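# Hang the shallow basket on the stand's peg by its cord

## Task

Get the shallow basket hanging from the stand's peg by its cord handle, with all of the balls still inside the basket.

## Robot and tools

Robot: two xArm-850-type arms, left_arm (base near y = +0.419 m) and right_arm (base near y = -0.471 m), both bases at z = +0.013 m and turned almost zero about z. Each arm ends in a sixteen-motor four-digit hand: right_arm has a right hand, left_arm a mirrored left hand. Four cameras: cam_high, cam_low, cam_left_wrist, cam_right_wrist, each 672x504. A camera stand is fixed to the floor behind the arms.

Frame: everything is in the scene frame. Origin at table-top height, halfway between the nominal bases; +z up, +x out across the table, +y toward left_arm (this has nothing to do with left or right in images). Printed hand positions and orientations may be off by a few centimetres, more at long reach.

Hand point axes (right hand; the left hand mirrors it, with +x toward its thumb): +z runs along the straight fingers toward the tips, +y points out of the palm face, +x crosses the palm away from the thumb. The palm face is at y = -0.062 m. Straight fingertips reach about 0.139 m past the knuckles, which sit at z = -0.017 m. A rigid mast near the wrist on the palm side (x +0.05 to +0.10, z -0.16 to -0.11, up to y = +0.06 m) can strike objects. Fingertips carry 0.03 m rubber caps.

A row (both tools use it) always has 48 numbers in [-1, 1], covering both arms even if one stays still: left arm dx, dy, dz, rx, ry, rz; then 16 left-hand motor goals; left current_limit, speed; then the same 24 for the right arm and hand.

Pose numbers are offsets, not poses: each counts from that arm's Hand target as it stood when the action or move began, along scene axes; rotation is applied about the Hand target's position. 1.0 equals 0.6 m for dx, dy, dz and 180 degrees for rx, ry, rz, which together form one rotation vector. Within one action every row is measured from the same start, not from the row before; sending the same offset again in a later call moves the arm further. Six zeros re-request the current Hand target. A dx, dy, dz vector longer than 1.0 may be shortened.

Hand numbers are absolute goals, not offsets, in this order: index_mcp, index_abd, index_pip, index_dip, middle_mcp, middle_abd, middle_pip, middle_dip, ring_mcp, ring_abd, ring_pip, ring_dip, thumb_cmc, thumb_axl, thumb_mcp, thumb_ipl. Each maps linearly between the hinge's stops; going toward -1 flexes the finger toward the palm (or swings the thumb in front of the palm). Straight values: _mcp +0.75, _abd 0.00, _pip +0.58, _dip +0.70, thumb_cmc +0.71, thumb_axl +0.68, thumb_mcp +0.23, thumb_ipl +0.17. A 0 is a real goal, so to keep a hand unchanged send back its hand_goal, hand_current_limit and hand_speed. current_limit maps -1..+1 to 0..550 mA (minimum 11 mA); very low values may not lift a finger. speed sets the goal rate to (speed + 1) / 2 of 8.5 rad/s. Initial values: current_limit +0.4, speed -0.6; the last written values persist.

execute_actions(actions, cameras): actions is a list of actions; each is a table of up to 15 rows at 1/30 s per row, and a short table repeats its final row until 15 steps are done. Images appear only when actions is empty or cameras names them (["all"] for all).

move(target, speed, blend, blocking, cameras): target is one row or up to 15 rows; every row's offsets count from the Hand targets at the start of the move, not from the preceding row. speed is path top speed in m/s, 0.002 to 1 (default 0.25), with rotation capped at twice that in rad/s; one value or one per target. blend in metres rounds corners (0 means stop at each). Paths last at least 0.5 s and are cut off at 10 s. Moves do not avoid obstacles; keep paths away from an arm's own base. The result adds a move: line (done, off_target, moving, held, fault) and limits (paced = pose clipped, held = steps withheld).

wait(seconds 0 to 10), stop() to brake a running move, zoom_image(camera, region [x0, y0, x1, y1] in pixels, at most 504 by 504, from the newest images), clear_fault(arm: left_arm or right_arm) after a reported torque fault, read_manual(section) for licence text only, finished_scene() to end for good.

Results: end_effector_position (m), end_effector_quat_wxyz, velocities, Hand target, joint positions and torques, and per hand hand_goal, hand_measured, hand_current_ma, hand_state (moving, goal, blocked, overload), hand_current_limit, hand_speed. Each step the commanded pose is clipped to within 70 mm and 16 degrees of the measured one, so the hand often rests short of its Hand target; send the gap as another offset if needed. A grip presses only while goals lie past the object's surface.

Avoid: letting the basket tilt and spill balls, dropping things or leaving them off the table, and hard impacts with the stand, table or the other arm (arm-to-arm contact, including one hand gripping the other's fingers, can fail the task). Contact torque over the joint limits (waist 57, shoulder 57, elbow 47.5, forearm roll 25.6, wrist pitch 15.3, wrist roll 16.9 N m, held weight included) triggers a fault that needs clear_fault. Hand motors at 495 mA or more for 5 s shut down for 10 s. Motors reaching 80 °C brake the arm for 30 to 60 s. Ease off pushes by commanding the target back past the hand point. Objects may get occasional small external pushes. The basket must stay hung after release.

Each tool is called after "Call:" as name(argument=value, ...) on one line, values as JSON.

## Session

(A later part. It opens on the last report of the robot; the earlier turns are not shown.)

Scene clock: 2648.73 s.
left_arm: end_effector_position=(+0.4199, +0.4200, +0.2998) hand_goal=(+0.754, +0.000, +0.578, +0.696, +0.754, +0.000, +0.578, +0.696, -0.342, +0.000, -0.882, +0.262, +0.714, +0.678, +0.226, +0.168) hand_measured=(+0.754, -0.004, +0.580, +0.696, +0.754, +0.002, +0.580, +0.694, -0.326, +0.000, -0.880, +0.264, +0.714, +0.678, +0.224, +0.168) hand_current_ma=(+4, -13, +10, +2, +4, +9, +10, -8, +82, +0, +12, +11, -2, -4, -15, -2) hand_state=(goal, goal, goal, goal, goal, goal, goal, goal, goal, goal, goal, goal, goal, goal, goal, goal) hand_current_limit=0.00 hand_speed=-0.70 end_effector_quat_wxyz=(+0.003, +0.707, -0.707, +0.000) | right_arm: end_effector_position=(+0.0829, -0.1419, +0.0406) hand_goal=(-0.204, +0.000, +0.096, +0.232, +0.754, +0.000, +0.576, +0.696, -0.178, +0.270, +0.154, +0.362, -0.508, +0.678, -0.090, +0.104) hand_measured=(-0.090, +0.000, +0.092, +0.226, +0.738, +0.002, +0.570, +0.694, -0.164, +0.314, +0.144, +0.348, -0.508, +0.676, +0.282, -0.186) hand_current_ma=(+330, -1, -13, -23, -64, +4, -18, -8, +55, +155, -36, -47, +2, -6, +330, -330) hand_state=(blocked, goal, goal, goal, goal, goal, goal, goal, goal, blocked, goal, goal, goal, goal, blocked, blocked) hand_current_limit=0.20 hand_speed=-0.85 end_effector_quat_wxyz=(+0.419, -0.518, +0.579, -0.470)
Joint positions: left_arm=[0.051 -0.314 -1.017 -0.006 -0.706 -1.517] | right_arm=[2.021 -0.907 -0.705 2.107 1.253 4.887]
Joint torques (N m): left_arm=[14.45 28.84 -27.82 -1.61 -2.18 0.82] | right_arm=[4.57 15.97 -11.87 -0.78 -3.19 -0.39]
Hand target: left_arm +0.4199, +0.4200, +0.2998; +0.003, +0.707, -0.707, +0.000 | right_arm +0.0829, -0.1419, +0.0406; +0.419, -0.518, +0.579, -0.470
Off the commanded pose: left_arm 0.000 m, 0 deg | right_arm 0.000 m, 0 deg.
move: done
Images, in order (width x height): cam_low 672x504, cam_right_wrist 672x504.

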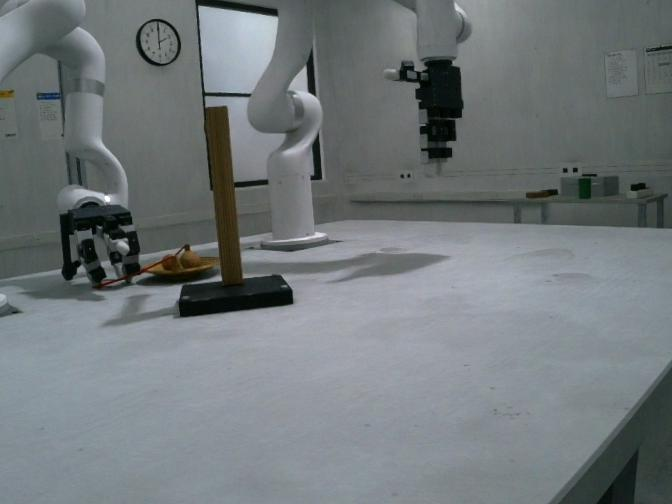

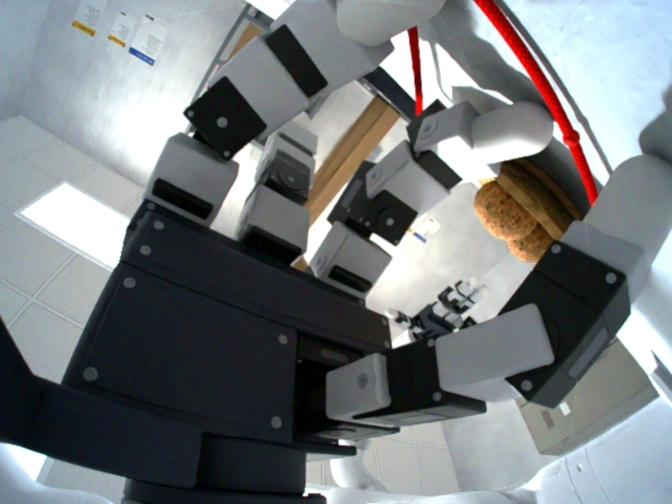

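Call:
execute_actions(actions=[[[0,0,0,0,0,0,0.754,0,0.577,0.696,0.754,0,0.577,0.696,-0.342,0,-0.883,0.261,0.714,0.678,0.226,0.168,0.0,-0.7,0,0,0,0,0,0,-0.16,0,0.095,0.232,0.754,0,0.576,0.696,-0.178,0.27,0.153,0.362,-0.509,0.678,0.337,-0.373,0.2,-0.85]],[[0,0,0,0,0,0,0.754,0,0.577,0.696,0.754,0,0.577,0.696,-0.342,0,-0.883,0.261,0.714,0.678,0.226,0.168,0.0,-0.7,0,0,0,0,0,0,-0.16,0,0.095,0.232,0.754,0,0.576,0.696,-0.178,0.27,0.153,0.362,-0.509,0.678,0.25,-0.373,0.2,-0.85]],[[0,0,0,0,0,0,0.754,0,0.577,0.696,0.754,0,0.577,0.696,-0.342,0,-0.883,0.261,0.714,0.678,0.226,0.168,0.0,-0.7,0,0,0,0,0,0,-0.16,0,0.095,0.232,0.754,0,0.576,0.696,-0.178,0.27,0.153,0.362,-0.509,0.678,0.05,-0.161,0.2,-0.85]]], cameras=["cam_right_wrist","cam_high","cam_low"])

Scene clock: 2682.97 s.
left_arm: end_effector_position=(+0.4199, +0.4200, +0.2998) hand_goal=(+0.754, +0.000, +0.578, +0.696, +0.754, +0.000, +0.578, +0.696, -0.342, +0.000, -0.882, +0.262, +0.714, +0.678, +0.226, +0.168) hand_measured=(+0.754, -0.004, +0.580, +0.696, +0.754, +0.002, +0.580, +0.694, -0.326, +0.000, -0.880, +0.264, +0.714, +0.678, +0.224, +0.168) hand_current_ma=(+4, -13, +10, +2, +4, +9, +10, -8, +82, +0, +12, +11, -2, -4, -15, -2) hand_state=(goal, goal, goal, goal, goal, goal, goal, goal, goal, goal, goal, goal, goal, goal, goal, goal) hand_current_limit=0.00 hand_speed=-0.70 end_effector_quat_wxyz=(+0.003, +0.707, -0.707, +0.000) | right_arm: end_effector_position=(+0.0829, -0.1419, +0.0406) hand_goal=(-0.160, +0.000, +0.096, +0.232, +0.754, +0.000, +0.576, +0.696, -0.178, +0.270, +0.154, +0.362, -0.508, +0.678, +0.050, -0.160) hand_measured=(-0.090, +0.000, +0.092, +0.224, +0.738, +0.002, +0.570, +0.694, -0.164, +0.314, +0.144, +0.348, -0.508, +0.676, +0.054, -0.162) hand_current_ma=(+313, -1, -13, -29, -64, +4, -18, -8, +55, +155, -37, -47, +1, -6, +20, -5) hand_state=(blocked, goal, goal, goal, goal, goal, goal, goal, goal, blocked, goal, goal, goal, goal, goal, goal) hand_current_limit=0.20 hand_speed=-0.85 end_effector_quat_wxyz=(+0.418, -0.518, +0.579, -0.470)
Joint positions: left_arm=[0.051 -0.314 -1.017 -0.006 -0.706 -1.517] | right_arm=[2.021 -0.907 -0.705 2.107 1.253 4.887]
Joint torques (N m): left_arm=[14.5 29.75 -28.34 -1.86 -2.28 0.7] | right_arm=[-4.01 29.71 -5.02 -0.55 -3.12 -1.43]
Hand target: left_arm +0.4199, +0.4200, +0.2998; +0.003, +0.707, -0.707, +0.000 | right_arm +0.0829, -0.1419, +0.0406; +0.419, -0.518, +0.579, -0.470
Off the commanded pose: left_arm 0.000 m, 0 deg | right_arm 0.000 m, 0 deg.
Images, in order (width x height): cam_high 672x504, cam_low 672x504, cam_right_wrist 672x504.

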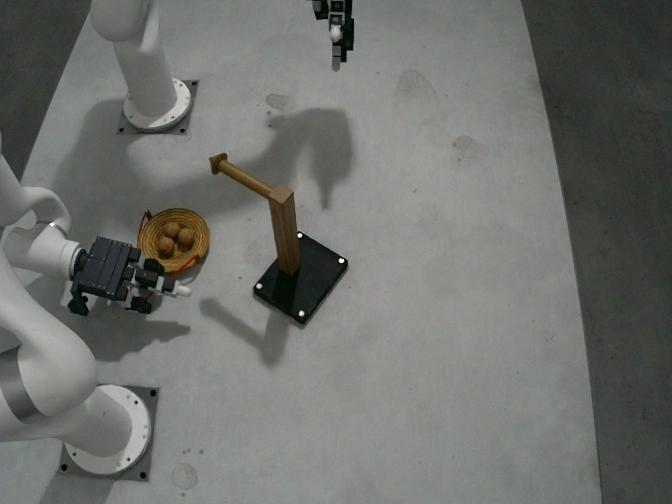

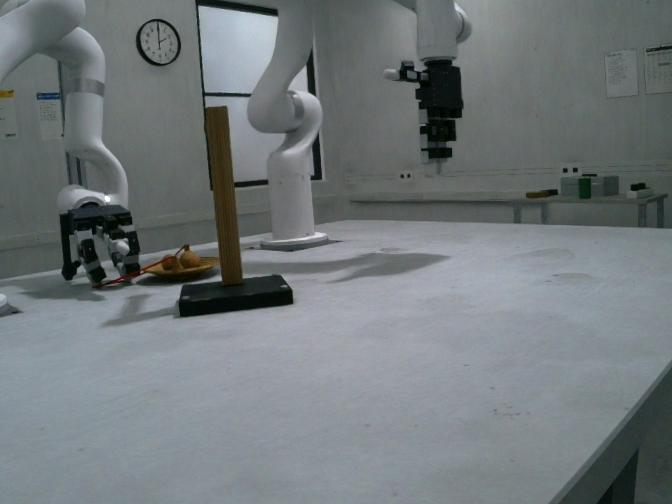

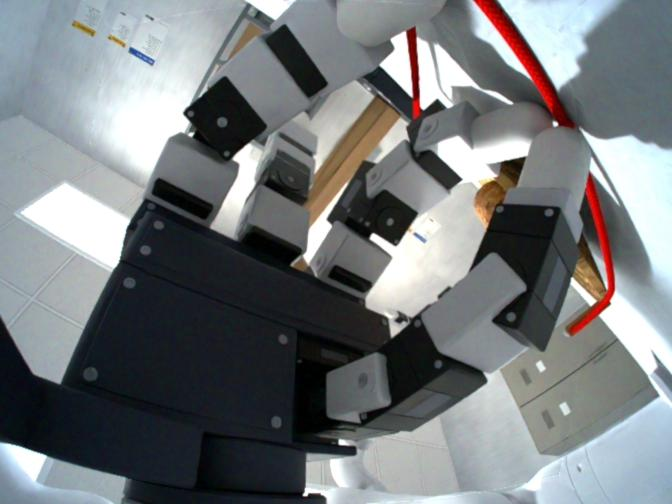

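Call:
zoom_image(camera="cam_right_wrist", region=[440, 0, 672, 340])

Scaled by 1.482 from the camera's 672x504 image, which has a finer 960x720 frame.

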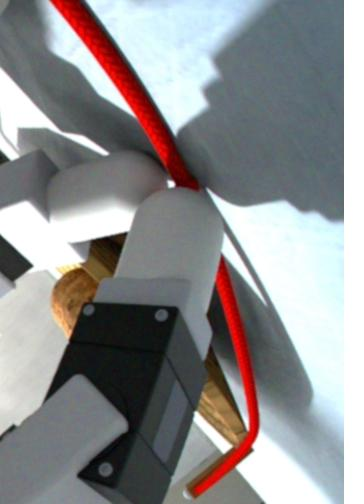

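Call:
execute_actions(actions=[[[0,0,0,0,0,0,0.754,0,0.577,0.696,0.754,0,0.577,0.696,-0.342,0,-0.883,0.261,0.714,0.678,0.226,0.168,0.0,-0.7,0,0,0,0,0,0,-0.16,0,0.095,0.232,0.754,0,0.576,0.696,-0.178,0.27,0.153,0.362,-0.509,0.678,-0.03,-0.04,0.2,-0.85]],[[0,0,0,0,0,0,0.754,0,0.577,0.696,0.754,0,0.577,0.696,-0.342,0,-0.883,0.261,0.714,0.678,0.226,0.168,0.0,-0.7,0,0,0,0,0,0,-0.18,0,0.095,0.232,0.754,0,0.576,0.696,-0.178,0.27,0.153,0.362,-0.509,0.678,-0.14,0.06,0.2,-0.85]]], cameras=["cam_right_wrist"])

Call:
zoom_image(camera="cam_right_wrist", region=[440, 0, 672, 340])

Scene clock: 2707.37 s.
left_arm: end_effector_position=(+0.4199, +0.4200, +0.2998) hand_goal=(+0.754, +0.000, +0.578, +0.696, +0.754, +0.000, +0.578, +0.696, -0.342, +0.000, -0.882, +0.262, +0.714, +0.678, +0.226, +0.168) hand_measured=(+0.754, -0.004, +0.580, +0.696, +0.754, +0.002, +0.580, +0.694, -0.326, +0.000, -0.880, +0.264, +0.714, +0.678, +0.224, +0.168) hand_current_ma=(+4, -13, +10, +2, +4, +9, +10, -8, +82, +0, +12, +11, -2, -4, -15, -2) hand_state=(goal, goal, goal, goal, goal, goal, goal, goal, goal, goal, goal, goal, goal, goal, goal, goal) hand_current_limit=0.00 hand_speed=-0.70 end_effector_quat_wxyz=(+0.003, +0.707, -0.707, +0.000) | right_arm: end_effector_position=(+0.0829, -0.1418, +0.0407) hand_goal=(-0.180, +0.000, +0.096, +0.232, +0.754, +0.000, +0.576, +0.696, -0.178, +0.270, +0.154, +0.362, -0.508, +0.678, -0.140, +0.060) hand_measured=(-0.092, +0.000, +0.100, +0.224, +0.738, +0.002, +0.570, +0.694, -0.164, +0.314, +0.144, +0.348, -0.508, +0.678, -0.056, -0.008) hand_current_ma=(+330, -2, +14, -29, -64, +4, -18, -8, +56, +155, -37, -47, +2, -3, +330, -330) hand_state=(blocked, goal, goal, goal, goal, goal, goal, goal, goal, blocked, goal, goal, goal, goal, blocked, blocked) hand_current_limit=0.20 hand_speed=-0.85 end_effector_quat_wxyz=(+0.419, -0.518, +0.579, -0.470)
Joint positions: left_arm=[0.051 -0.314 -1.017 -0.006 -0.706 -1.517] | right_arm=[2.021 -0.907 -0.705 2.107 1.253 4.887]
Joint torques (N m): left_arm=[14.2 29.58 -28.26 -2.1 -2.19 0.75] | right_arm=[-4.39 15.77 -5.01 -0.57 -3.06 -0.16]
Hand target: left_arm +0.4199, +0.4200, +0.2998; +0.003, +0.707, -0.707, +0.000 | right_arm +0.0829, -0.1419, +0.0406; +0.419, -0.518, +0.579, -0.470
Off the commanded pose: left_arm 0.000 m, 0 deg | right_arm 0.000 m, 0 deg.
Images, in order (width x height): cam_right_wrist 672x504.

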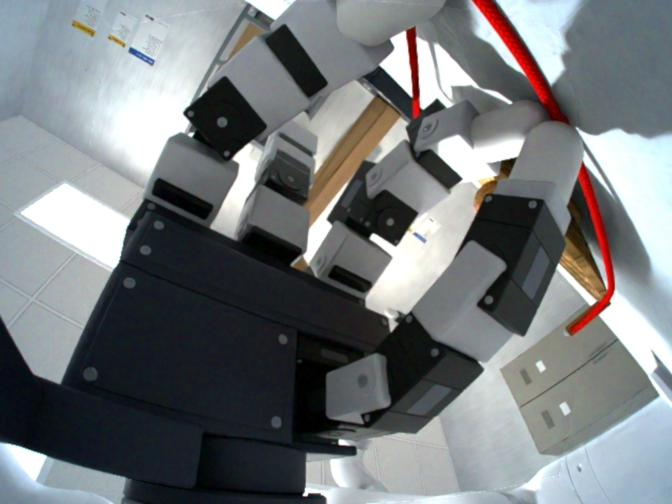

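Scaled by 1.482 from the camera's 672x504 image, which has a finer 960x720 frame.

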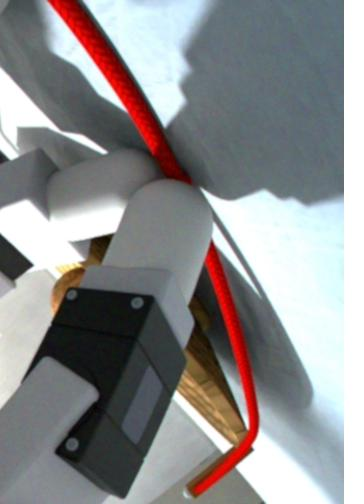

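Call:
execute_actions(actions=[[[0,0,0,0,0,0,0.754,0,0.577,0.696,0.754,0,0.577,0.696,-0.342,0,-0.883,0.261,0.714,0.678,0.226,0.168,0.0,-0.7,0,0,0,0,0,0,-0.10,0,0.095,0.232,0.754,0,0.576,0.696,-0.178,0.27,0.153,0.362,-0.509,0.678,0.05,-0.16,0.2,-0.85]]], cameras=["cam_high","cam_low"])

Call:
zoom_image(camera="cam_high", region=[100, 190, 230, 330])

Call:
zoom_image(camera="cam_low", region=[50, 220, 240, 310])

Scene clock: 2755.07 s.
left_arm: end_effector_position=(+0.4199, +0.4200, +0.2998) hand_goal=(+0.754, +0.000, +0.578, +0.696, +0.754, +0.000, +0.578, +0.696, -0.342, +0.000, -0.882, +0.262, +0.714, +0.678, +0.226, +0.168) hand_measured=(+0.754, -0.004, +0.580, +0.696, +0.754, +0.002, +0.580, +0.694, -0.326, +0.000, -0.880, +0.264, +0.714, +0.678, +0.224, +0.168) hand_current_ma=(+4, -13, +10, +2, +4, +9, +10, -8, +82, +0, +12, +11, -2, -4, -15, -2) hand_state=(goal, goal, goal, goal, goal, goal, goal, goal, goal, goal, goal, goal, goal, goal, goal, goal) hand_current_limit=0.00 hand_speed=-0.70 end_effector_quat_wxyz=(+0.003, +0.707, -0.707, +0.000) | right_arm: end_effector_position=(+0.0829, -0.1419, +0.0406) hand_goal=(-0.100, +0.000, +0.096, +0.232, +0.754, +0.000, +0.576, +0.696, -0.178, +0.270, +0.154, +0.362, -0.508, +0.678, +0.050, -0.160) hand_measured=(-0.086, +0.000, +0.088, +0.222, +0.738, +0.002, +0.570, +0.694, -0.164, +0.316, +0.142, +0.348, -0.508, +0.678, +0.048, -0.158) hand_current_ma=(+55, -1, -23, -34, -64, +4, -18, -8, +57, +156, -39, -49, +2, -3, -5, +12) hand_state=(goal, goal, goal, goal, goal, goal, goal, goal, goal, blocked, goal, goal, goal, goal, goal, goal) hand_current_limit=0.20 hand_speed=-0.85 end_effector_quat_wxyz=(+0.418, -0.518, +0.579, -0.470)
Joint positions: left_arm=[0.051 -0.314 -1.017 -0.006 -0.706 -1.517] | right_arm=[2.021 -0.907 -0.705 2.107 1.253 4.887]
Joint torques (N m): left_arm=[14.32 29.64 -27.55 -1.79 -2.28 0.83] | right_arm=[-4.4 25.89 -4.65 -0.49 -3.09 -0.16]
Hand target: left_arm +0.4199, +0.4200, +0.2998; +0.003, +0.707, -0.707, +0.000 | right_arm +0.0829, -0.1419, +0.0406; +0.419, -0.518, +0.579, -0.470
Off the commanded pose: left_arm 0.000 m, 0 deg | right_arm 0.000 m, 0 deg.
Images, in order (width x height): cam_high 672x504, cam_low 672x504.

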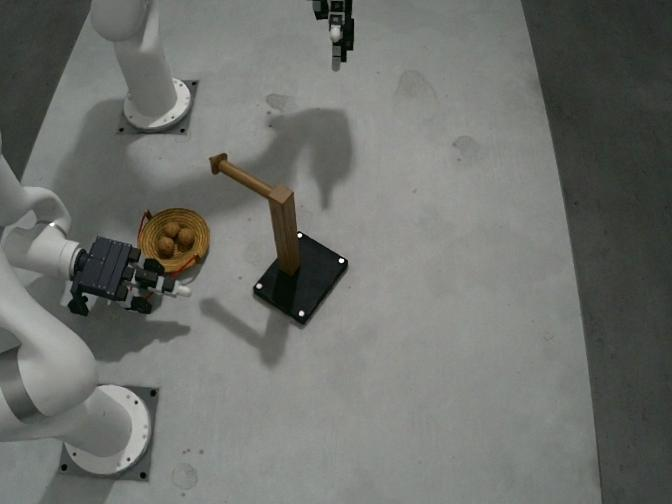

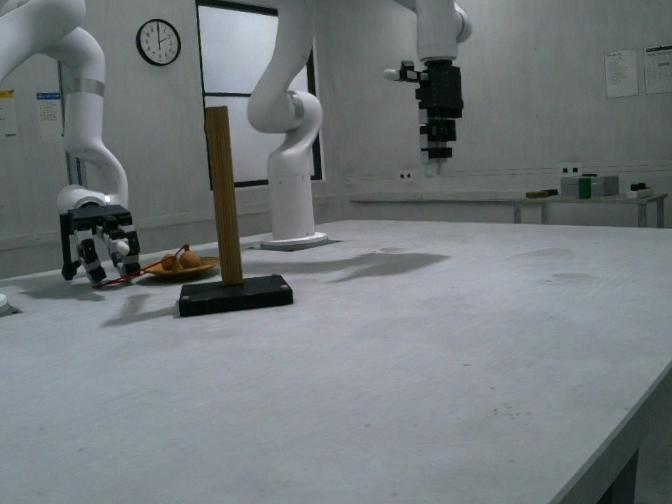

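Scaled by 3.600 from the camera's 672x504 image, which has a finer 960x720 frame.

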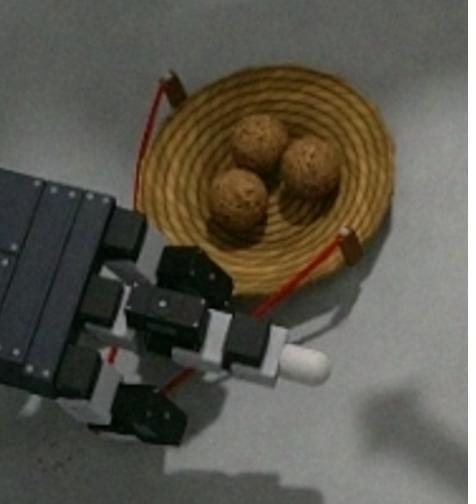

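Scaled by 2.653 from the camera's 672x504 image, which has a finer 960x720 frame.

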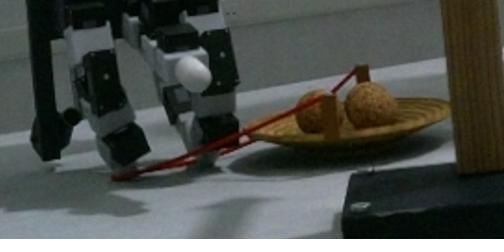

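Call:
execute_actions(actions=[[[0,0,0,0,0,0,0.754,0,0.577,0.696,0.754,0,0.577,0.696,-0.342,0,-0.883,0.261,0.714,0.678,0.226,0.168,0.0,-0.7,0,0,0,0,0,0,0.05,0,0.095,0.232,0.754,0,0.576,0.696,-0.178,0.27,0.153,0.362,-0.509,0.678,0.25,-0.38,0.2,-0.85]]], cameras=["cam_right_wrist"])

Call:
zoom_image(camera="cam_right_wrist", region=[440, 0, 672, 340])

Scene clock: 2767.97 s.
left_arm: end_effector_position=(+0.4199, +0.4200, +0.2998) hand_goal=(+0.754, +0.000, +0.578, +0.696, +0.754, +0.000, +0.578, +0.696, -0.342, +0.000, -0.882, +0.262, +0.714, +0.678, +0.226, +0.168) hand_measured=(+0.754, -0.004, +0.580, +0.696, +0.754, +0.002, +0.580, +0.694, -0.326, +0.000, -0.880, +0.264, +0.714, +0.678, +0.224, +0.168) hand_current_ma=(+4, -13, +10, +2, +4, +9, +10, -8, +82, +0, +12, +11, -2, -4, -15, -2) hand_state=(goal, goal, goal, goal, goal, goal, goal, goal, goal, goal, goal, goal, goal, goal, goal, goal) hand_current_limit=0.00 hand_speed=-0.70 end_effector_quat_wxyz=(+0.003, +0.707, -0.707, +0.000) | right_arm: end_effector_position=(+0.0829, -0.1419, +0.0406) hand_goal=(+0.050, +0.000, +0.096, +0.232, +0.754, +0.000, +0.576, +0.696, -0.178, +0.270, +0.154, +0.362, -0.508, +0.678, +0.250, -0.380) hand_measured=(-0.040, +0.000, +0.066, +0.216, +0.738, +0.002, +0.570, +0.694, -0.162, +0.316, +0.142, +0.348, -0.508, +0.678, +0.248, -0.378) hand_current_ma=(-330, -1, -116, -56, -64, +4, -18, -8, +61, +157, -41, -52, +2, -3, -10, +12) hand_state=(blocked, goal, blocked, goal, goal, goal, goal, goal, goal, blocked, goal, goal, goal, goal, goal, goal) hand_current_limit=0.20 hand_speed=-0.85 end_effector_quat_wxyz=(+0.418, -0.518, +0.579, -0.470)
Joint positions: left_arm=[0.051 -0.314 -1.017 -0.006 -0.706 -1.517] | right_arm=[2.021 -0.907 -0.705 2.107 1.253 4.887]
Joint torques (N m): left_arm=[12.92 31.23 -27.53 -1.8 -2.16 0.8] | right_arm=[-4.51 32.67 -5.34 -0.41 -0.59 -0.18]
Hand target: left_arm +0.4199, +0.4200, +0.2998; +0.003, +0.707, -0.707, +0.000 | right_arm +0.0829, -0.1419, +0.0406; +0.419, -0.518, +0.579, -0.470
Off the commanded pose: left_arm 0.000 m, 0 deg | right_arm 0.000 m, 0 deg.
Images, in order (width x height): cam_right_wrist 672x504.

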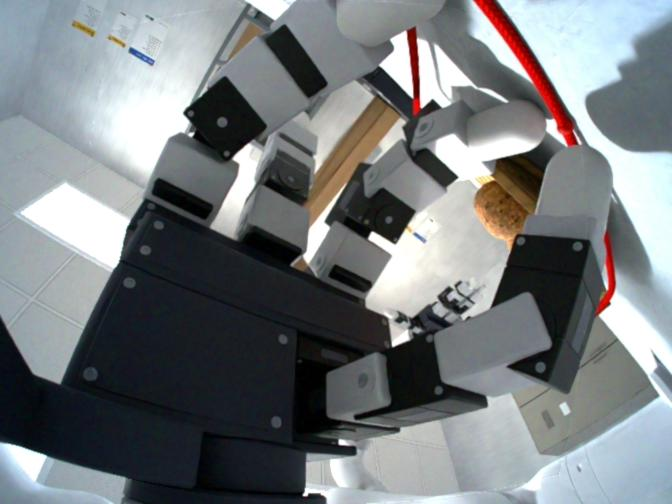

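Scaled by 1.482 from the camera's 672x504 image, which has a finer 960x720 frame.

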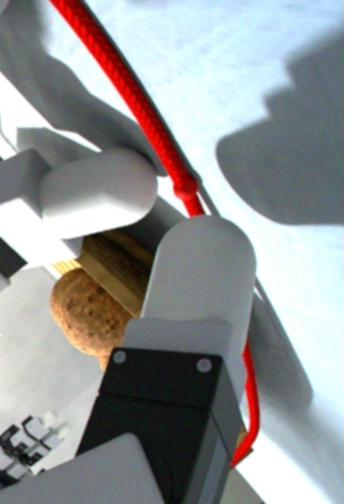

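Call:
execute_actions(actions=[[[0,0,0,0,0,0,0.754,0,0.577,0.696,0.754,0,0.577,0.696,-0.342,0,-0.883,0.261,0.714,0.678,0.226,0.168,0.0,-0.7,0,0,0,0,0,0,0.05,0,0.03,0.16,0.754,0,0.576,0.696,-0.178,0.27,0.153,0.362,-0.509,0.678,0.25,-0.38,0.2,-0.85]]], cameras=["cam_low"])

Call:
zoom_image(camera="cam_low", region=[80, 230, 200, 300])

Scene clock: 2782.53 s.
left_arm: end_effector_position=(+0.4199, +0.4200, +0.2998) hand_goal=(+0.754, +0.000, +0.578, +0.696, +0.754, +0.000, +0.578, +0.696, -0.342, +0.000, -0.882, +0.262, +0.714, +0.678, +0.226, +0.168) hand_measured=(+0.754, -0.004, +0.580, +0.696, +0.754, +0.002, +0.580, +0.694, -0.326, +0.000, -0.880, +0.264, +0.714, +0.678, +0.224, +0.168) hand_current_ma=(+4, -13, +10, +2, +4, +9, +10, -8, +82, +0, +12, +11, -2, -4, -15, -2) hand_state=(goal, goal, goal, goal, goal, goal, goal, goal, goal, goal, goal, goal, goal, goal, goal, goal) hand_current_limit=0.00 hand_speed=-0.70 end_effector_quat_wxyz=(+0.003, +0.707, -0.707, +0.000) | right_arm: end_effector_position=(+0.0829, -0.1419, +0.0406) hand_goal=(+0.050, +0.000, +0.030, +0.160, +0.754, +0.000, +0.576, +0.696, -0.178, +0.270, +0.154, +0.362, -0.508, +0.678, +0.250, -0.380) hand_measured=(+0.040, +0.000, +0.034, +0.162, +0.738, +0.002, +0.570, +0.694, -0.162, +0.316, +0.142, +0.348, -0.508, +0.678, +0.248, -0.378) hand_current_ma=(-34, -1, +10, +9, -64, +4, -18, -8, +61, +157, -41, -52, +2, -3, -10, +12) hand_state=(goal, goal, goal, goal, goal, goal, goal, goal, goal, blocked, goal, goal, goal, goal, goal, goal) hand_current_limit=0.20 hand_speed=-0.85 end_effector_quat_wxyz=(+0.419, -0.518, +0.579, -0.470)
Joint positions: left_arm=[0.051 -0.314 -1.017 -0.006 -0.706 -1.517] | right_arm=[2.021 -0.907 -0.705 2.107 1.253 4.887]
Joint torques (N m): left_arm=[14.88 29.22 -27.62 -2.22 -2.09 0.73] | right_arm=[-3.82 32.35 -4.99 -0.22 0.95 -0.17]
Hand target: left_arm +0.4199, +0.4200, +0.2998; +0.003, +0.707, -0.707, +0.000 | right_arm +0.0829, -0.1419, +0.0406; +0.419, -0.518, +0.579, -0.470
Off the commanded pose: left_arm 0.000 m, 0 deg | right_arm 0.000 m, 0 deg.
Images, in order (width x height): cam_low 672x504.

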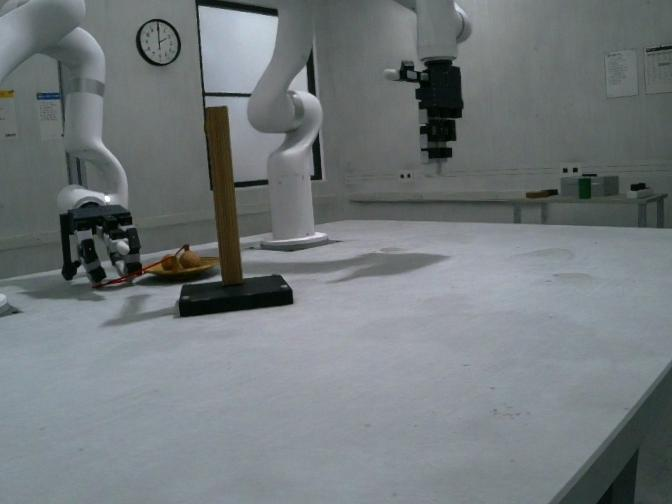

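Scaled by 4.200 from the camera's 672x504 image, which has a finer 960x720 frame.

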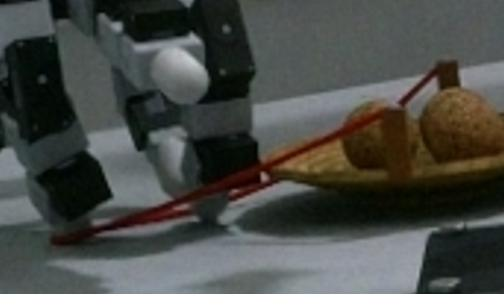

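Call:
execute_actions(actions=[[[0,0,0,0,0,0,0.754,0,0.577,0.696,0.754,0,0.577,0.696,-0.342,0,-0.883,0.261,0.714,0.678,0.226,0.168,0.0,-0.7,0.005,0.003,0,0,0,0,0.04,0,0.03,0.16,0.754,0,0.576,0.696,-0.215,0.245,0.175,0.38,-0.509,0.678,0.35,-0.38,0.2,-0.85]],[[0,0,0,0,0,0,0.754,0,0.577,0.696,0.754,0,0.577,0.696,-0.342,0,-0.883,0.261,0.714,0.678,0.226,0.168,0.0,-0.7,0.005,0.003,0,0,0,0,0.04,0,0.03,0.16,0.754,0,0.576,0.696,-0.25,0.22,0.197,0.398,-0.509,0.678,0.35,-0.38,0.2,-0.85]],[[0,0,0,0,0,0,0.754,0,0.577,0.696,0.754,0,0.577,0.696,-0.342,0,-0.883,0.261,0.714,0.678,0.226,0.168,0.0,-0.7,0.005,0.003,0,0,0,0,0.0,0,0.03,0.16,0.754,0,0.576,0.696,-0.287,0.19,0.219,0.417,-0.509,0.678,0.35,-0.38,0.2,-0.85]],[[0,0,0,0,0,0,0.754,0,0.577,0.696,0.754,0,0.577,0.696,-0.342,0,-0.883,0.261,0.714,0.678,0.226,0.168,0.0,-0.7,0.005,0.003,0,0,0,0,-0.04,0,0.03,0.16,0.754,0,0.576,0.696,-0.323,0.16,0.241,0.435,-0.509,0.678,0.35,-0.38,0.2,-0.85]]], cameras=["cam_right_wrist","cam_low","cam_high"])

Call:
zoom_image(camera="cam_right_wrist", region=[440, 0, 672, 340])

Call:
zoom_image(camera="cam_low", region=[80, 230, 200, 300])

Scene clock: 2851.23 s.
left_arm: end_effector_position=(+0.4199, +0.4200, +0.2998) hand_goal=(+0.754, +0.000, +0.578, +0.696, +0.754, +0.000, +0.578, +0.696, -0.342, +0.000, -0.882, +0.262, +0.714, +0.678, +0.226, +0.168) hand_measured=(+0.754, -0.004, +0.580, +0.696, +0.754, +0.002, +0.580, +0.694, -0.326, +0.000, -0.880, +0.264, +0.714, +0.678, +0.224, +0.168) hand_current_ma=(+4, -13, +10, +2, +4, +9, +10, -8, +82, +0, +12, +11, -2, -4, -15, -2) hand_state=(goal, goal, goal, goal, goal, goal, goal, goal, goal, goal, goal, goal, goal, goal, goal, goal) hand_current_limit=0.00 hand_speed=-0.70 end_effector_quat_wxyz=(+0.003, +0.707, -0.707, +0.000) | right_arm: end_effector_position=(+0.0949, -0.1347, +0.0406) hand_goal=(-0.040, +0.000, +0.030, +0.160, +0.754, +0.000, +0.576, +0.696, -0.322, +0.160, +0.242, +0.436, -0.508, +0.678, +0.350, -0.380) hand_measured=(-0.042, -0.006, +0.032, +0.162, +0.738, +0.002, +0.570, +0.694, -0.266, +0.206, +0.180, +0.376, -0.508, +0.678, +0.346, -0.378) hand_current_ma=(-3, -19, +5, +7, -64, +4, -18, -8, +249, +160, -261, -248, +2, -3, -13, +11) hand_state=(goal, goal, goal, goal, goal, goal, goal, goal, blocked, blocked, blocked, blocked, goal, goal, goal, goal) hand_current_limit=0.20 hand_speed=-0.85 end_effector_quat_wxyz=(+0.419, -0.518, +0.579, -0.470)
Joint positions: left_arm=[0.051 -0.314 -1.017 -0.006 -0.706 -1.517] | right_arm=[1.984 -0.907 -0.708 2.07 1.261 4.889]
Joint torques (N m): left_arm=[13.36 30.02 -27.61 -1.95 -2.15 0.8] | right_arm=[-5.89 18.65 -18.17 -0.95 0.42 2.38]
Hand target: left_arm +0.4199, +0.4200, +0.2998; +0.003, +0.707, -0.707, +0.000 | right_arm +0.0949, -0.1347, +0.0406; +0.419, -0.518, +0.579, -0.470
Off the commanded pose: left_arm 0.000 m, 0 deg | right_arm 0.000 m, 0 deg.
Images, in order (width x height): cam_high 672x504, cam_low 672x504, cam_right_wrist 672x504.

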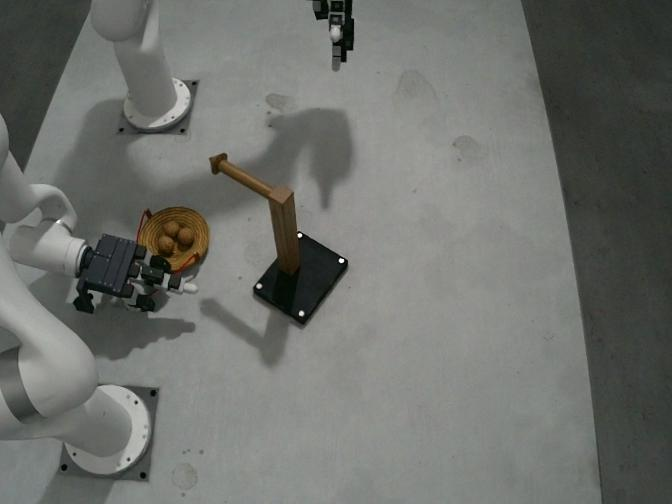

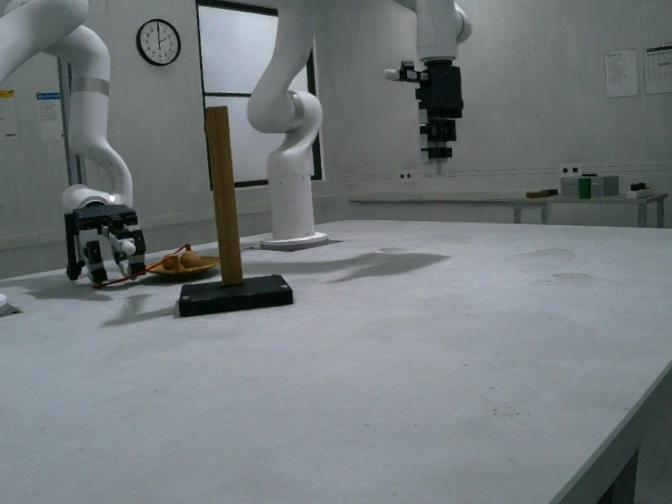

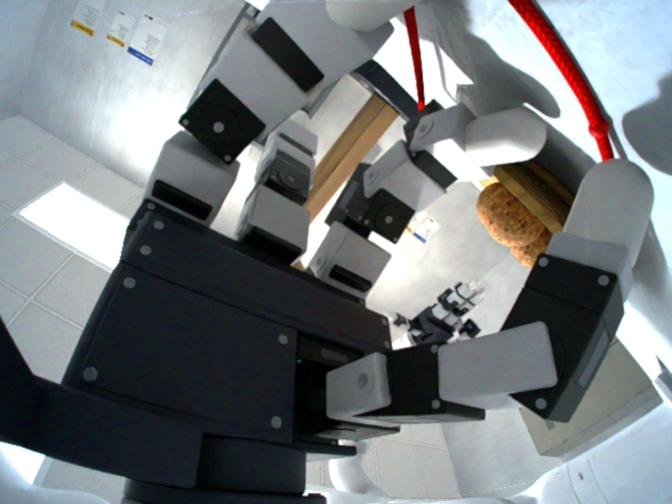

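Scaled by 1.482 from the camera's 672x504 image, which has a finer 960x720 frame.

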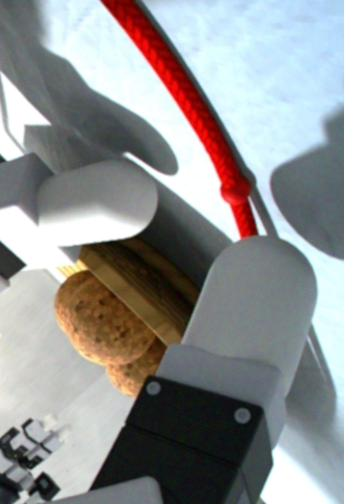

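Scaled by 4.200 from the camera's 672x504 image, which has a finer 960x720 frame.

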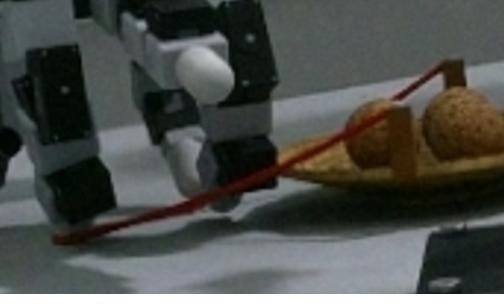

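Call:
execute_actions(actions=[[[0,0,0,0,0,0,0.754,0,0.577,0.696,0.754,0,0.577,0.696,-0.342,0,-0.883,0.261,0.714,0.678,0.226,0.168,0.0,-0.7,0,-0.004,0,0,0,0,0.0,0,0.03,0.16,0.754,0,0.576,0.696,-0.29,0.14,0.205,0.40,-0.509,0.678,0.42,-0.38,0.2,-0.85]],[[0,0,0,0,0,0,0.754,0,0.577,0.696,0.754,0,0.577,0.696,-0.342,0,-0.883,0.261,0.714,0.678,0.226,0.168,0.0,-0.7,0,-0.004,0,0,0,0,0.0,0,0.03,0.16,0.754,0,0.576,0.696,-0.29,0.12,0.205,0.40,-0.509,0.678,0.42,-0.38,0.2,-0.85]]], cameras=["cam_right_wrist","cam_low"])

Call:
zoom_image(camera="cam_right_wrist", region=[440, 0, 672, 340])

Call:
zoom_image(camera="cam_low", region=[80, 230, 200, 300])

Scene clock: 2862.30 s.
left_arm: end_effector_position=(+0.4199, +0.4200, +0.2998) hand_goal=(+0.754, +0.000, +0.578, +0.696, +0.754, +0.000, +0.578, +0.696, -0.342, +0.000, -0.882, +0.262, +0.714, +0.678, +0.226, +0.168) hand_measured=(+0.754, -0.004, +0.580, +0.696, +0.754, +0.002, +0.580, +0.694, -0.326, +0.000, -0.880, +0.264, +0.714, +0.678, +0.224, +0.168) hand_current_ma=(+4, -13, +10, +2, +4, +9, +10, -8, +82, +0, +12, +11, -2, -4, -15, -2) hand_state=(goal, goal, goal, goal, goal, goal, goal, goal, goal, goal, goal, goal, goal, goal, goal, goal) hand_current_limit=0.00 hand_speed=-0.70 end_effector_quat_wxyz=(+0.003, +0.707, -0.707, +0.000) | right_arm: end_effector_position=(+0.0949, -0.1395, +0.0406) hand_goal=(+0.000, +0.000, +0.030, +0.160, +0.754, +0.000, +0.576, +0.696, -0.290, +0.120, +0.206, +0.400, -0.508, +0.678, +0.420, -0.380) hand_measured=(-0.008, -0.002, +0.032, +0.162, +0.738, +0.002, +0.570, +0.694, -0.294, +0.190, +0.186, +0.384, -0.508, +0.678, +0.416, -0.378) hand_current_ma=(-29, -7, +5, +7, -64, +4, -18, -8, -12, +251, -72, -56, +2, -3, -20, +10) hand_state=(goal, goal, goal, goal, goal, goal, goal, goal, goal, blocked, goal, goal, goal, goal, goal, goal) hand_current_limit=0.20 hand_speed=-0.85 end_effector_quat_wxyz=(+0.418, -0.518, +0.579, -0.470)
Joint positions: left_arm=[0.051 -0.314 -1.017 -0.006 -0.706 -1.517] | right_arm=[1.989 -0.905 -0.698 2.073 1.256 4.896]
Joint torques (N m): left_arm=[14.74 31.09 -28.06 -2.38 -2.16 0.79] | right_arm=[5 34.27 1.88 2.33 -0.12 1.59]
Hand target: left_arm +0.4199, +0.4200, +0.2998; +0.003, +0.707, -0.707, +0.000 | right_arm +0.0949, -0.1395, +0.0406; +0.419, -0.518, +0.579, -0.470
Off the commanded pose: left_arm 0.000 m, 0 deg | right_arm 0.000 m, 0 deg.
Images, in order (width x height): cam_low 672x504, cam_right_wrist 672x504.

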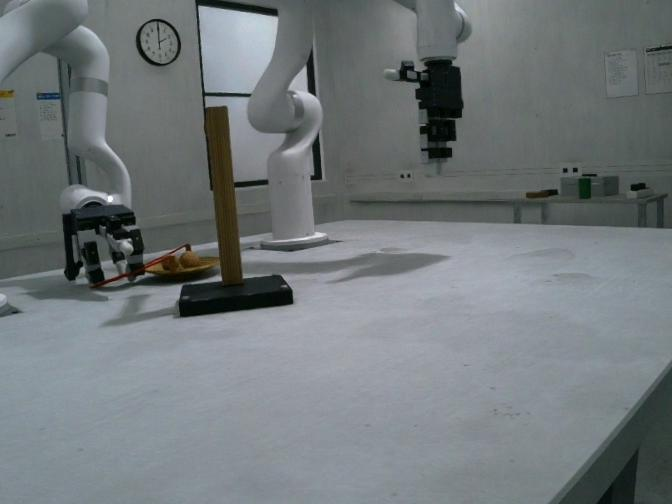

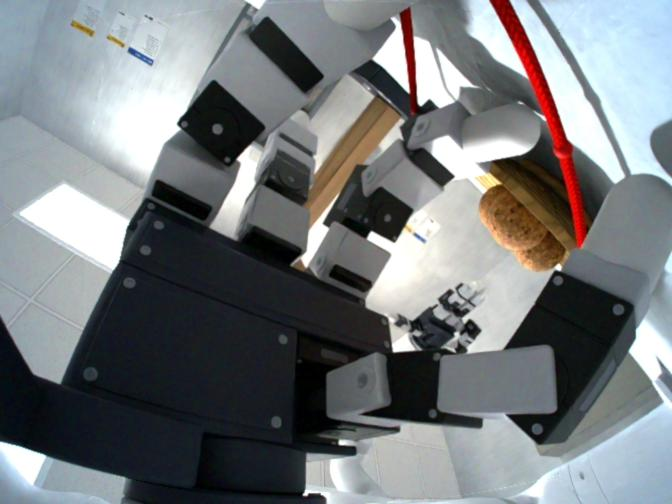

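Scaled by 1.482 from the camera's 672x504 image, which has a finer 960x720 frame.

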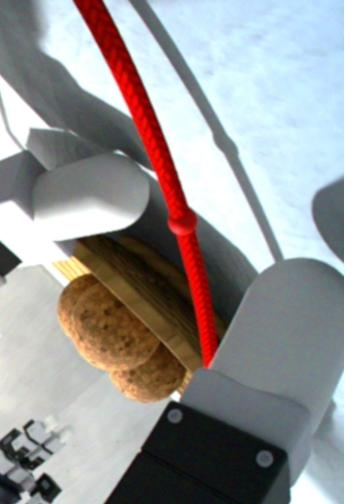

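Scaled by 4.200 from the camera's 672x504 image, which has a finer 960x720 frame.

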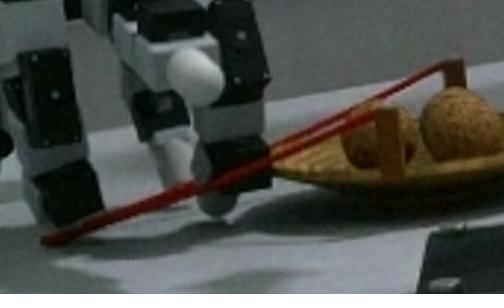

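Call:
execute_actions(actions=[[[0,0,0,0,0,0,0.754,0,0.577,0.696,0.754,0,0.577,0.696,-0.342,0,-0.883,0.261,0.714,0.678,0.226,0.168,0.0,-0.7,0,0,0,0,0,0,-0.12,0,0.10,0.215,0.754,0,0.576,0.696,-0.29,0.12,0.205,0.40,-0.509,0.678,0.28,-0.28,0.2,-0.8]],[[0,0,0,0,0,0,0.754,0,0.577,0.696,0.754,0,0.577,0.696,-0.342,0,-0.883,0.261,0.714,0.678,0.226,0.168,0.0,-0.7,0,0,0,0,0,0,-0.241,0,0.153,0.261,0.754,0,0.576,0.696,-0.29,0.12,0.205,0.40,-0.509,0.678,0.16,-0.193,0.2,-0.85]]], cameras=["cam_right_wrist"])

Call:
zoom_image(camera="cam_right_wrist", region=[440, 0, 672, 340])

Scene clock: 2876.90 s.
left_arm: end_effector_position=(+0.4199, +0.4200, +0.2998) hand_goal=(+0.754, +0.000, +0.578, +0.696, +0.754, +0.000, +0.578, +0.696, -0.342, +0.000, -0.882, +0.262, +0.714, +0.678, +0.226, +0.168) hand_measured=(+0.754, -0.004, +0.580, +0.696, +0.754, +0.002, +0.580, +0.694, -0.326, +0.000, -0.880, +0.264, +0.714, +0.678, +0.224, +0.168) hand_current_ma=(+4, -13, +10, +2, +4, +9, +10, -8, +82, +0, +12, +11, -2, -4, -15, -2) hand_state=(goal, goal, goal, goal, goal, goal, goal, goal, goal, goal, goal, goal, goal, goal, goal, goal) hand_current_limit=0.00 hand_speed=-0.70 end_effector_quat_wxyz=(+0.003, +0.707, -0.707, +0.000) | right_arm: end_effector_position=(+0.0949, -0.1395, +0.0407) hand_goal=(-0.240, +0.000, +0.154, +0.262, +0.754, +0.000, +0.576, +0.696, -0.290, +0.120, +0.206, +0.400, -0.508, +0.678, +0.160, -0.192) hand_measured=(-0.062, -0.002, +0.098, +0.204, +0.738, +0.002, +0.570, +0.694, -0.296, +0.180, +0.186, +0.386, -0.508, +0.678, +0.164, -0.194) hand_current_ma=(+330, -7, -232, -243, -64, +4, -18, -8, -21, +210, -69, -49, +2, -3, +14, -5) hand_state=(blocked, goal, blocked, blocked, goal, goal, goal, goal, goal, blocked, goal, goal, goal, goal, goal, goal) hand_current_limit=0.20 hand_speed=-0.85 end_effector_quat_wxyz=(+0.419, -0.518, +0.579, -0.470)
Joint positions: left_arm=[0.051 -0.314 -1.017 -0.006 -0.706 -1.517] | right_arm=[1.989 -0.905 -0.698 2.073 1.256 4.896]
Joint torques (N m): left_arm=[13.36 30.31 -27.24 -1.45 -2.23 0.78] | right_arm=[4.97 28.19 -5.07 0.56 -3.55 -0.42]
Hand target: left_arm +0.4199, +0.4200, +0.2998; +0.003, +0.707, -0.707, +0.000 | right_arm +0.0949, -0.1395, +0.0406; +0.419, -0.518, +0.579, -0.470
Off the commanded pose: left_arm 0.000 m, 0 deg | right_arm 0.000 m, 0 deg.
Images, in order (width x height): cam_right_wrist 672x504.

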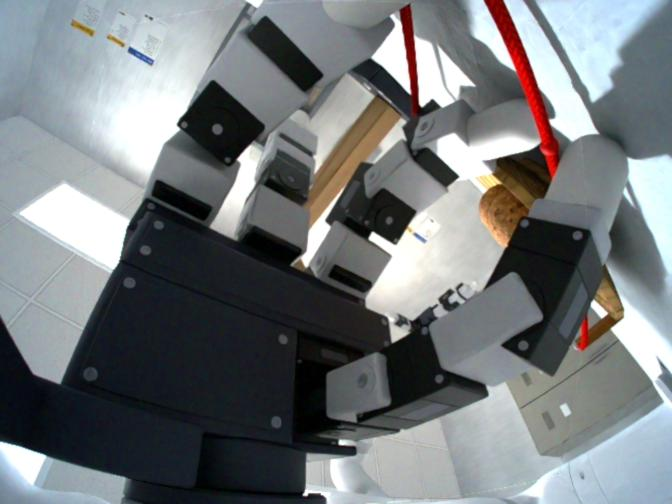

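Scaled by 1.482 from the camera's 672x504 image, which has a finer 960x720 frame.

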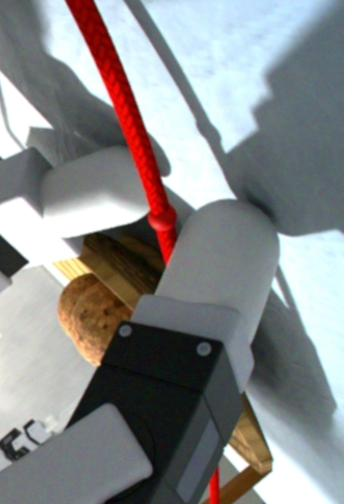

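Call:
execute_actions(actions=[[[0,0,0,0,0,0,0.754,0,0.577,0.696,0.754,0,0.577,0.696,-0.342,0,-0.883,0.261,0.714,0.678,0.226,0.168,0.0,-0.7,0,0,0,0,0,0,-0.03,0,0.03,0.16,0.754,0,0.576,0.696,-0.29,0.12,0.205,0.40,-0.509,0.678,0.16,-0.193,0.2,-0.8]],[[0,0,0,0,0,0,0.754,0,0.577,0.696,0.754,0,0.577,0.696,-0.342,0,-0.883,0.261,0.714,0.678,0.226,0.168,0.0,-0.7,0,0,0,0,0,0,-0.14,0,0.06,0.18,0.754,0,0.576,0.696,-0.29,0.12,0.205,0.40,-0.509,0.678,0.16,-0.193,0.2,-0.8]],[[0,0,0,0,0,0,0.754,0,0.577,0.696,0.754,0,0.577,0.696,-0.342,0,-0.883,0.261,0.714,0.678,0.226,0.168,0.0,-0.7,0,0,0,0,0,0,-0.20,0,0.10,0.215,0.754,0,0.576,0.696,-0.29,0.12,0.205,0.40,-0.509,0.678,0.16,-0.193,0.2,-0.85]]], cameras=["cam_right_wrist"])

Call:
zoom_image(camera="cam_right_wrist", region=[440, 0, 672, 340])

Scene clock: 2887.20 s.
left_arm: end_effector_position=(+0.4199, +0.4200, +0.2998) hand_goal=(+0.754, +0.000, +0.578, +0.696, +0.754, +0.000, +0.578, +0.696, -0.342, +0.000, -0.882, +0.262, +0.714, +0.678, +0.226, +0.168) hand_measured=(+0.754, -0.004, +0.580, +0.696, +0.754, +0.002, +0.580, +0.694, -0.326, +0.000, -0.880, +0.264, +0.714, +0.678, +0.224, +0.168) hand_current_ma=(+4, -13, +10, +2, +4, +9, +10, -8, +82, +0, +12, +11, -2, -4, -15, -2) hand_state=(goal, goal, goal, goal, goal, goal, goal, goal, goal, goal, goal, goal, goal, goal, goal, goal) hand_current_limit=0.00 hand_speed=-0.70 end_effector_quat_wxyz=(+0.003, +0.707, -0.707, +0.000) | right_arm: end_effector_position=(+0.0949, -0.1395, +0.0406) hand_goal=(-0.200, +0.000, +0.100, +0.216, +0.754, +0.000, +0.576, +0.696, -0.290, +0.120, +0.206, +0.400, -0.508, +0.678, +0.160, -0.192) hand_measured=(-0.192, -0.002, +0.100, +0.214, +0.738, +0.002, +0.570, +0.694, -0.296, +0.180, +0.186, +0.386, -0.508, +0.678, +0.164, -0.192) hand_current_ma=(+25, -7, +0, -5, -64, +4, -18, -8, -18, +210, -69, -49, +2, -3, +14, +0) hand_state=(goal, goal, goal, goal, goal, goal, goal, goal, goal, blocked, goal, goal, goal, goal, goal, goal) hand_current_limit=0.20 hand_speed=-0.85 end_effector_quat_wxyz=(+0.419, -0.518, +0.579, -0.470)
Joint positions: left_arm=[0.051 -0.314 -1.017 -0.006 -0.706 -1.517] | right_arm=[1.989 -0.905 -0.698 2.073 1.256 4.896]
Joint torques (N m): left_arm=[14.74 30.86 -28.06 -2.4 -2.03 0.66] | right_arm=[5.89 19.6 -9.32 0.13 2.67 -1.26]
Hand target: left_arm +0.4199, +0.4200, +0.2998; +0.003, +0.707, -0.707, +0.000 | right_arm +0.0949, -0.1395, +0.0406; +0.419, -0.518, +0.579, -0.470
Off the commanded pose: left_arm 0.000 m, 0 deg | right_arm 0.000 m, 0 deg.
Images, in order (width x height): cam_right_wrist 672x504.

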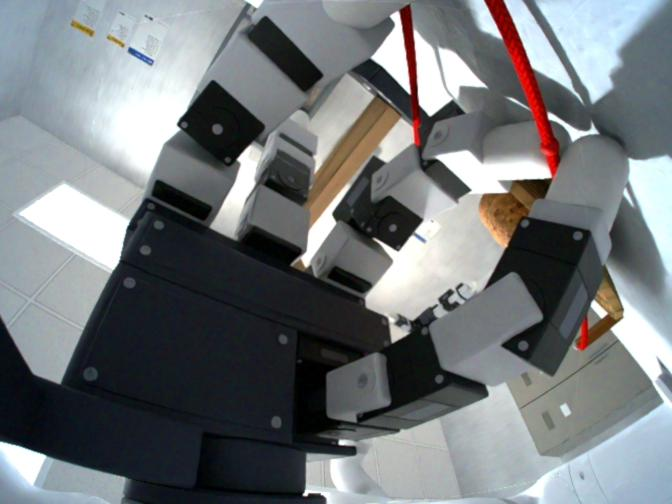

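Scaled by 1.482 from the camera's 672x504 image, which has a finer 960x720 frame.

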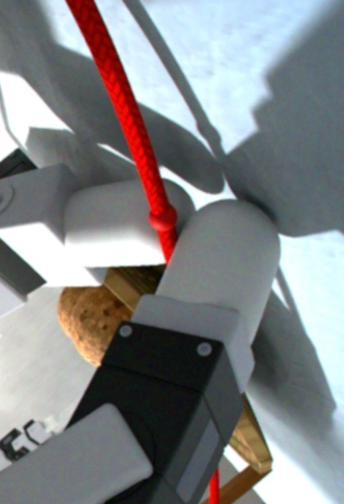

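Call:
execute_actions(actions=[[[0,0,0,0,0,0,0.754,0,0.577,0.696,0.754,0,0.577,0.696,-0.342,0,-0.883,0.261,0.714,0.678,0.226,0.168,0.0,-0.7,0,0,0,0,0,0,-0.26,0,0.14,0.25,0.754,0,0.576,0.696,-0.29,0.12,0.205,0.40,-0.509,0.678,0.13,-0.193,0.2,-0.85]],[[0,0,0,0,0,0,0.754,0,0.577,0.696,0.754,0,0.577,0.696,-0.342,0,-0.883,0.261,0.714,0.678,0.226,0.168,0.0,-0.7,0,0,0,0,0,0,-0.30,0,0.14,0.25,0.754,0,0.576,0.696,-0.29,0.12,0.205,0.40,-0.509,0.678,0.10,-0.193,0.2,-0.85]]], cameras=["cam_right_wrist"])

Call:
zoom_image(camera="cam_right_wrist", region=[440, 0, 672, 340])

Scene clock: 2898.30 s.
left_arm: end_effector_position=(+0.4199, +0.4200, +0.2998) hand_goal=(+0.754, +0.000, +0.578, +0.696, +0.754, +0.000, +0.578, +0.696, -0.342, +0.000, -0.882, +0.262, +0.714, +0.678, +0.226, +0.168) hand_measured=(+0.754, -0.004, +0.580, +0.696, +0.754, +0.002, +0.580, +0.694, -0.326, +0.000, -0.880, +0.264, +0.714, +0.678, +0.224, +0.168) hand_current_ma=(+4, -13, +10, +2, +4, +9, +10, -8, +82, +0, +12, +11, -2, -4, -15, -2) hand_state=(goal, goal, goal, goal, goal, goal, goal, goal, goal, goal, goal, goal, goal, goal, goal, goal) hand_current_limit=0.00 hand_speed=-0.70 end_effector_quat_wxyz=(+0.003, +0.707, -0.707, +0.000) | right_arm: end_effector_position=(+0.0949, -0.1395, +0.0406) hand_goal=(-0.300, +0.000, +0.140, +0.250, +0.754, +0.000, +0.576, +0.696, -0.290, +0.120, +0.206, +0.400, -0.508, +0.678, +0.100, -0.192) hand_measured=(-0.234, +0.000, +0.156, +0.252, +0.738, +0.002, +0.570, +0.694, -0.296, +0.180, +0.186, +0.386, -0.510, +0.678, +0.158, -0.182) hand_current_ma=(+297, +1, +60, +9, -64, +4, -18, -8, -18, +210, -69, -49, -3, -3, +320, +45) hand_state=(blocked, goal, goal, goal, goal, goal, goal, goal, goal, blocked, goal, goal, goal, goal, blocked, goal) hand_current_limit=0.20 hand_speed=-0.85 end_effector_quat_wxyz=(+0.419, -0.518, +0.579, -0.470)
Joint positions: left_arm=[0.051 -0.314 -1.017 -0.006 -0.706 -1.517] | right_arm=[1.989 -0.905 -0.698 2.073 1.256 4.896]
Joint torques (N m): left_arm=[13.32 29.83 -28.22 -1.79 -2.11 0.93] | right_arm=[5.31 24.6 -8.93 0.25 2.66 -1.28]
Hand target: left_arm +0.4199, +0.4200, +0.2998; +0.003, +0.707, -0.707, +0.000 | right_arm +0.0949, -0.1395, +0.0406; +0.419, -0.518, +0.579, -0.470
Off the commanded pose: left_arm 0.000 m, 0 deg | right_arm 0.000 m, 0 deg.
Images, in order (width x height): cam_right_wrist 672x504.

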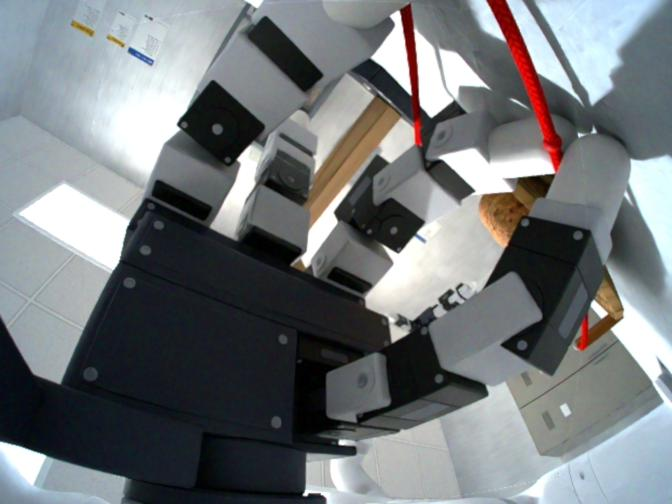

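Scaled by 1.482 from the camera's 672x504 image, which has a finer 960x720 frame.

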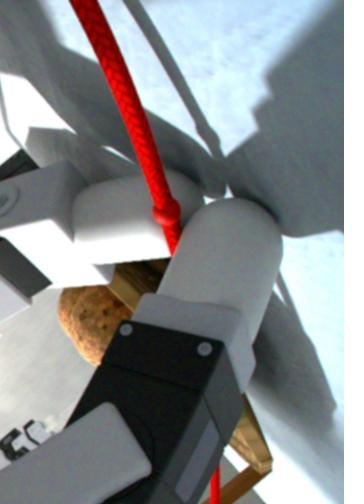

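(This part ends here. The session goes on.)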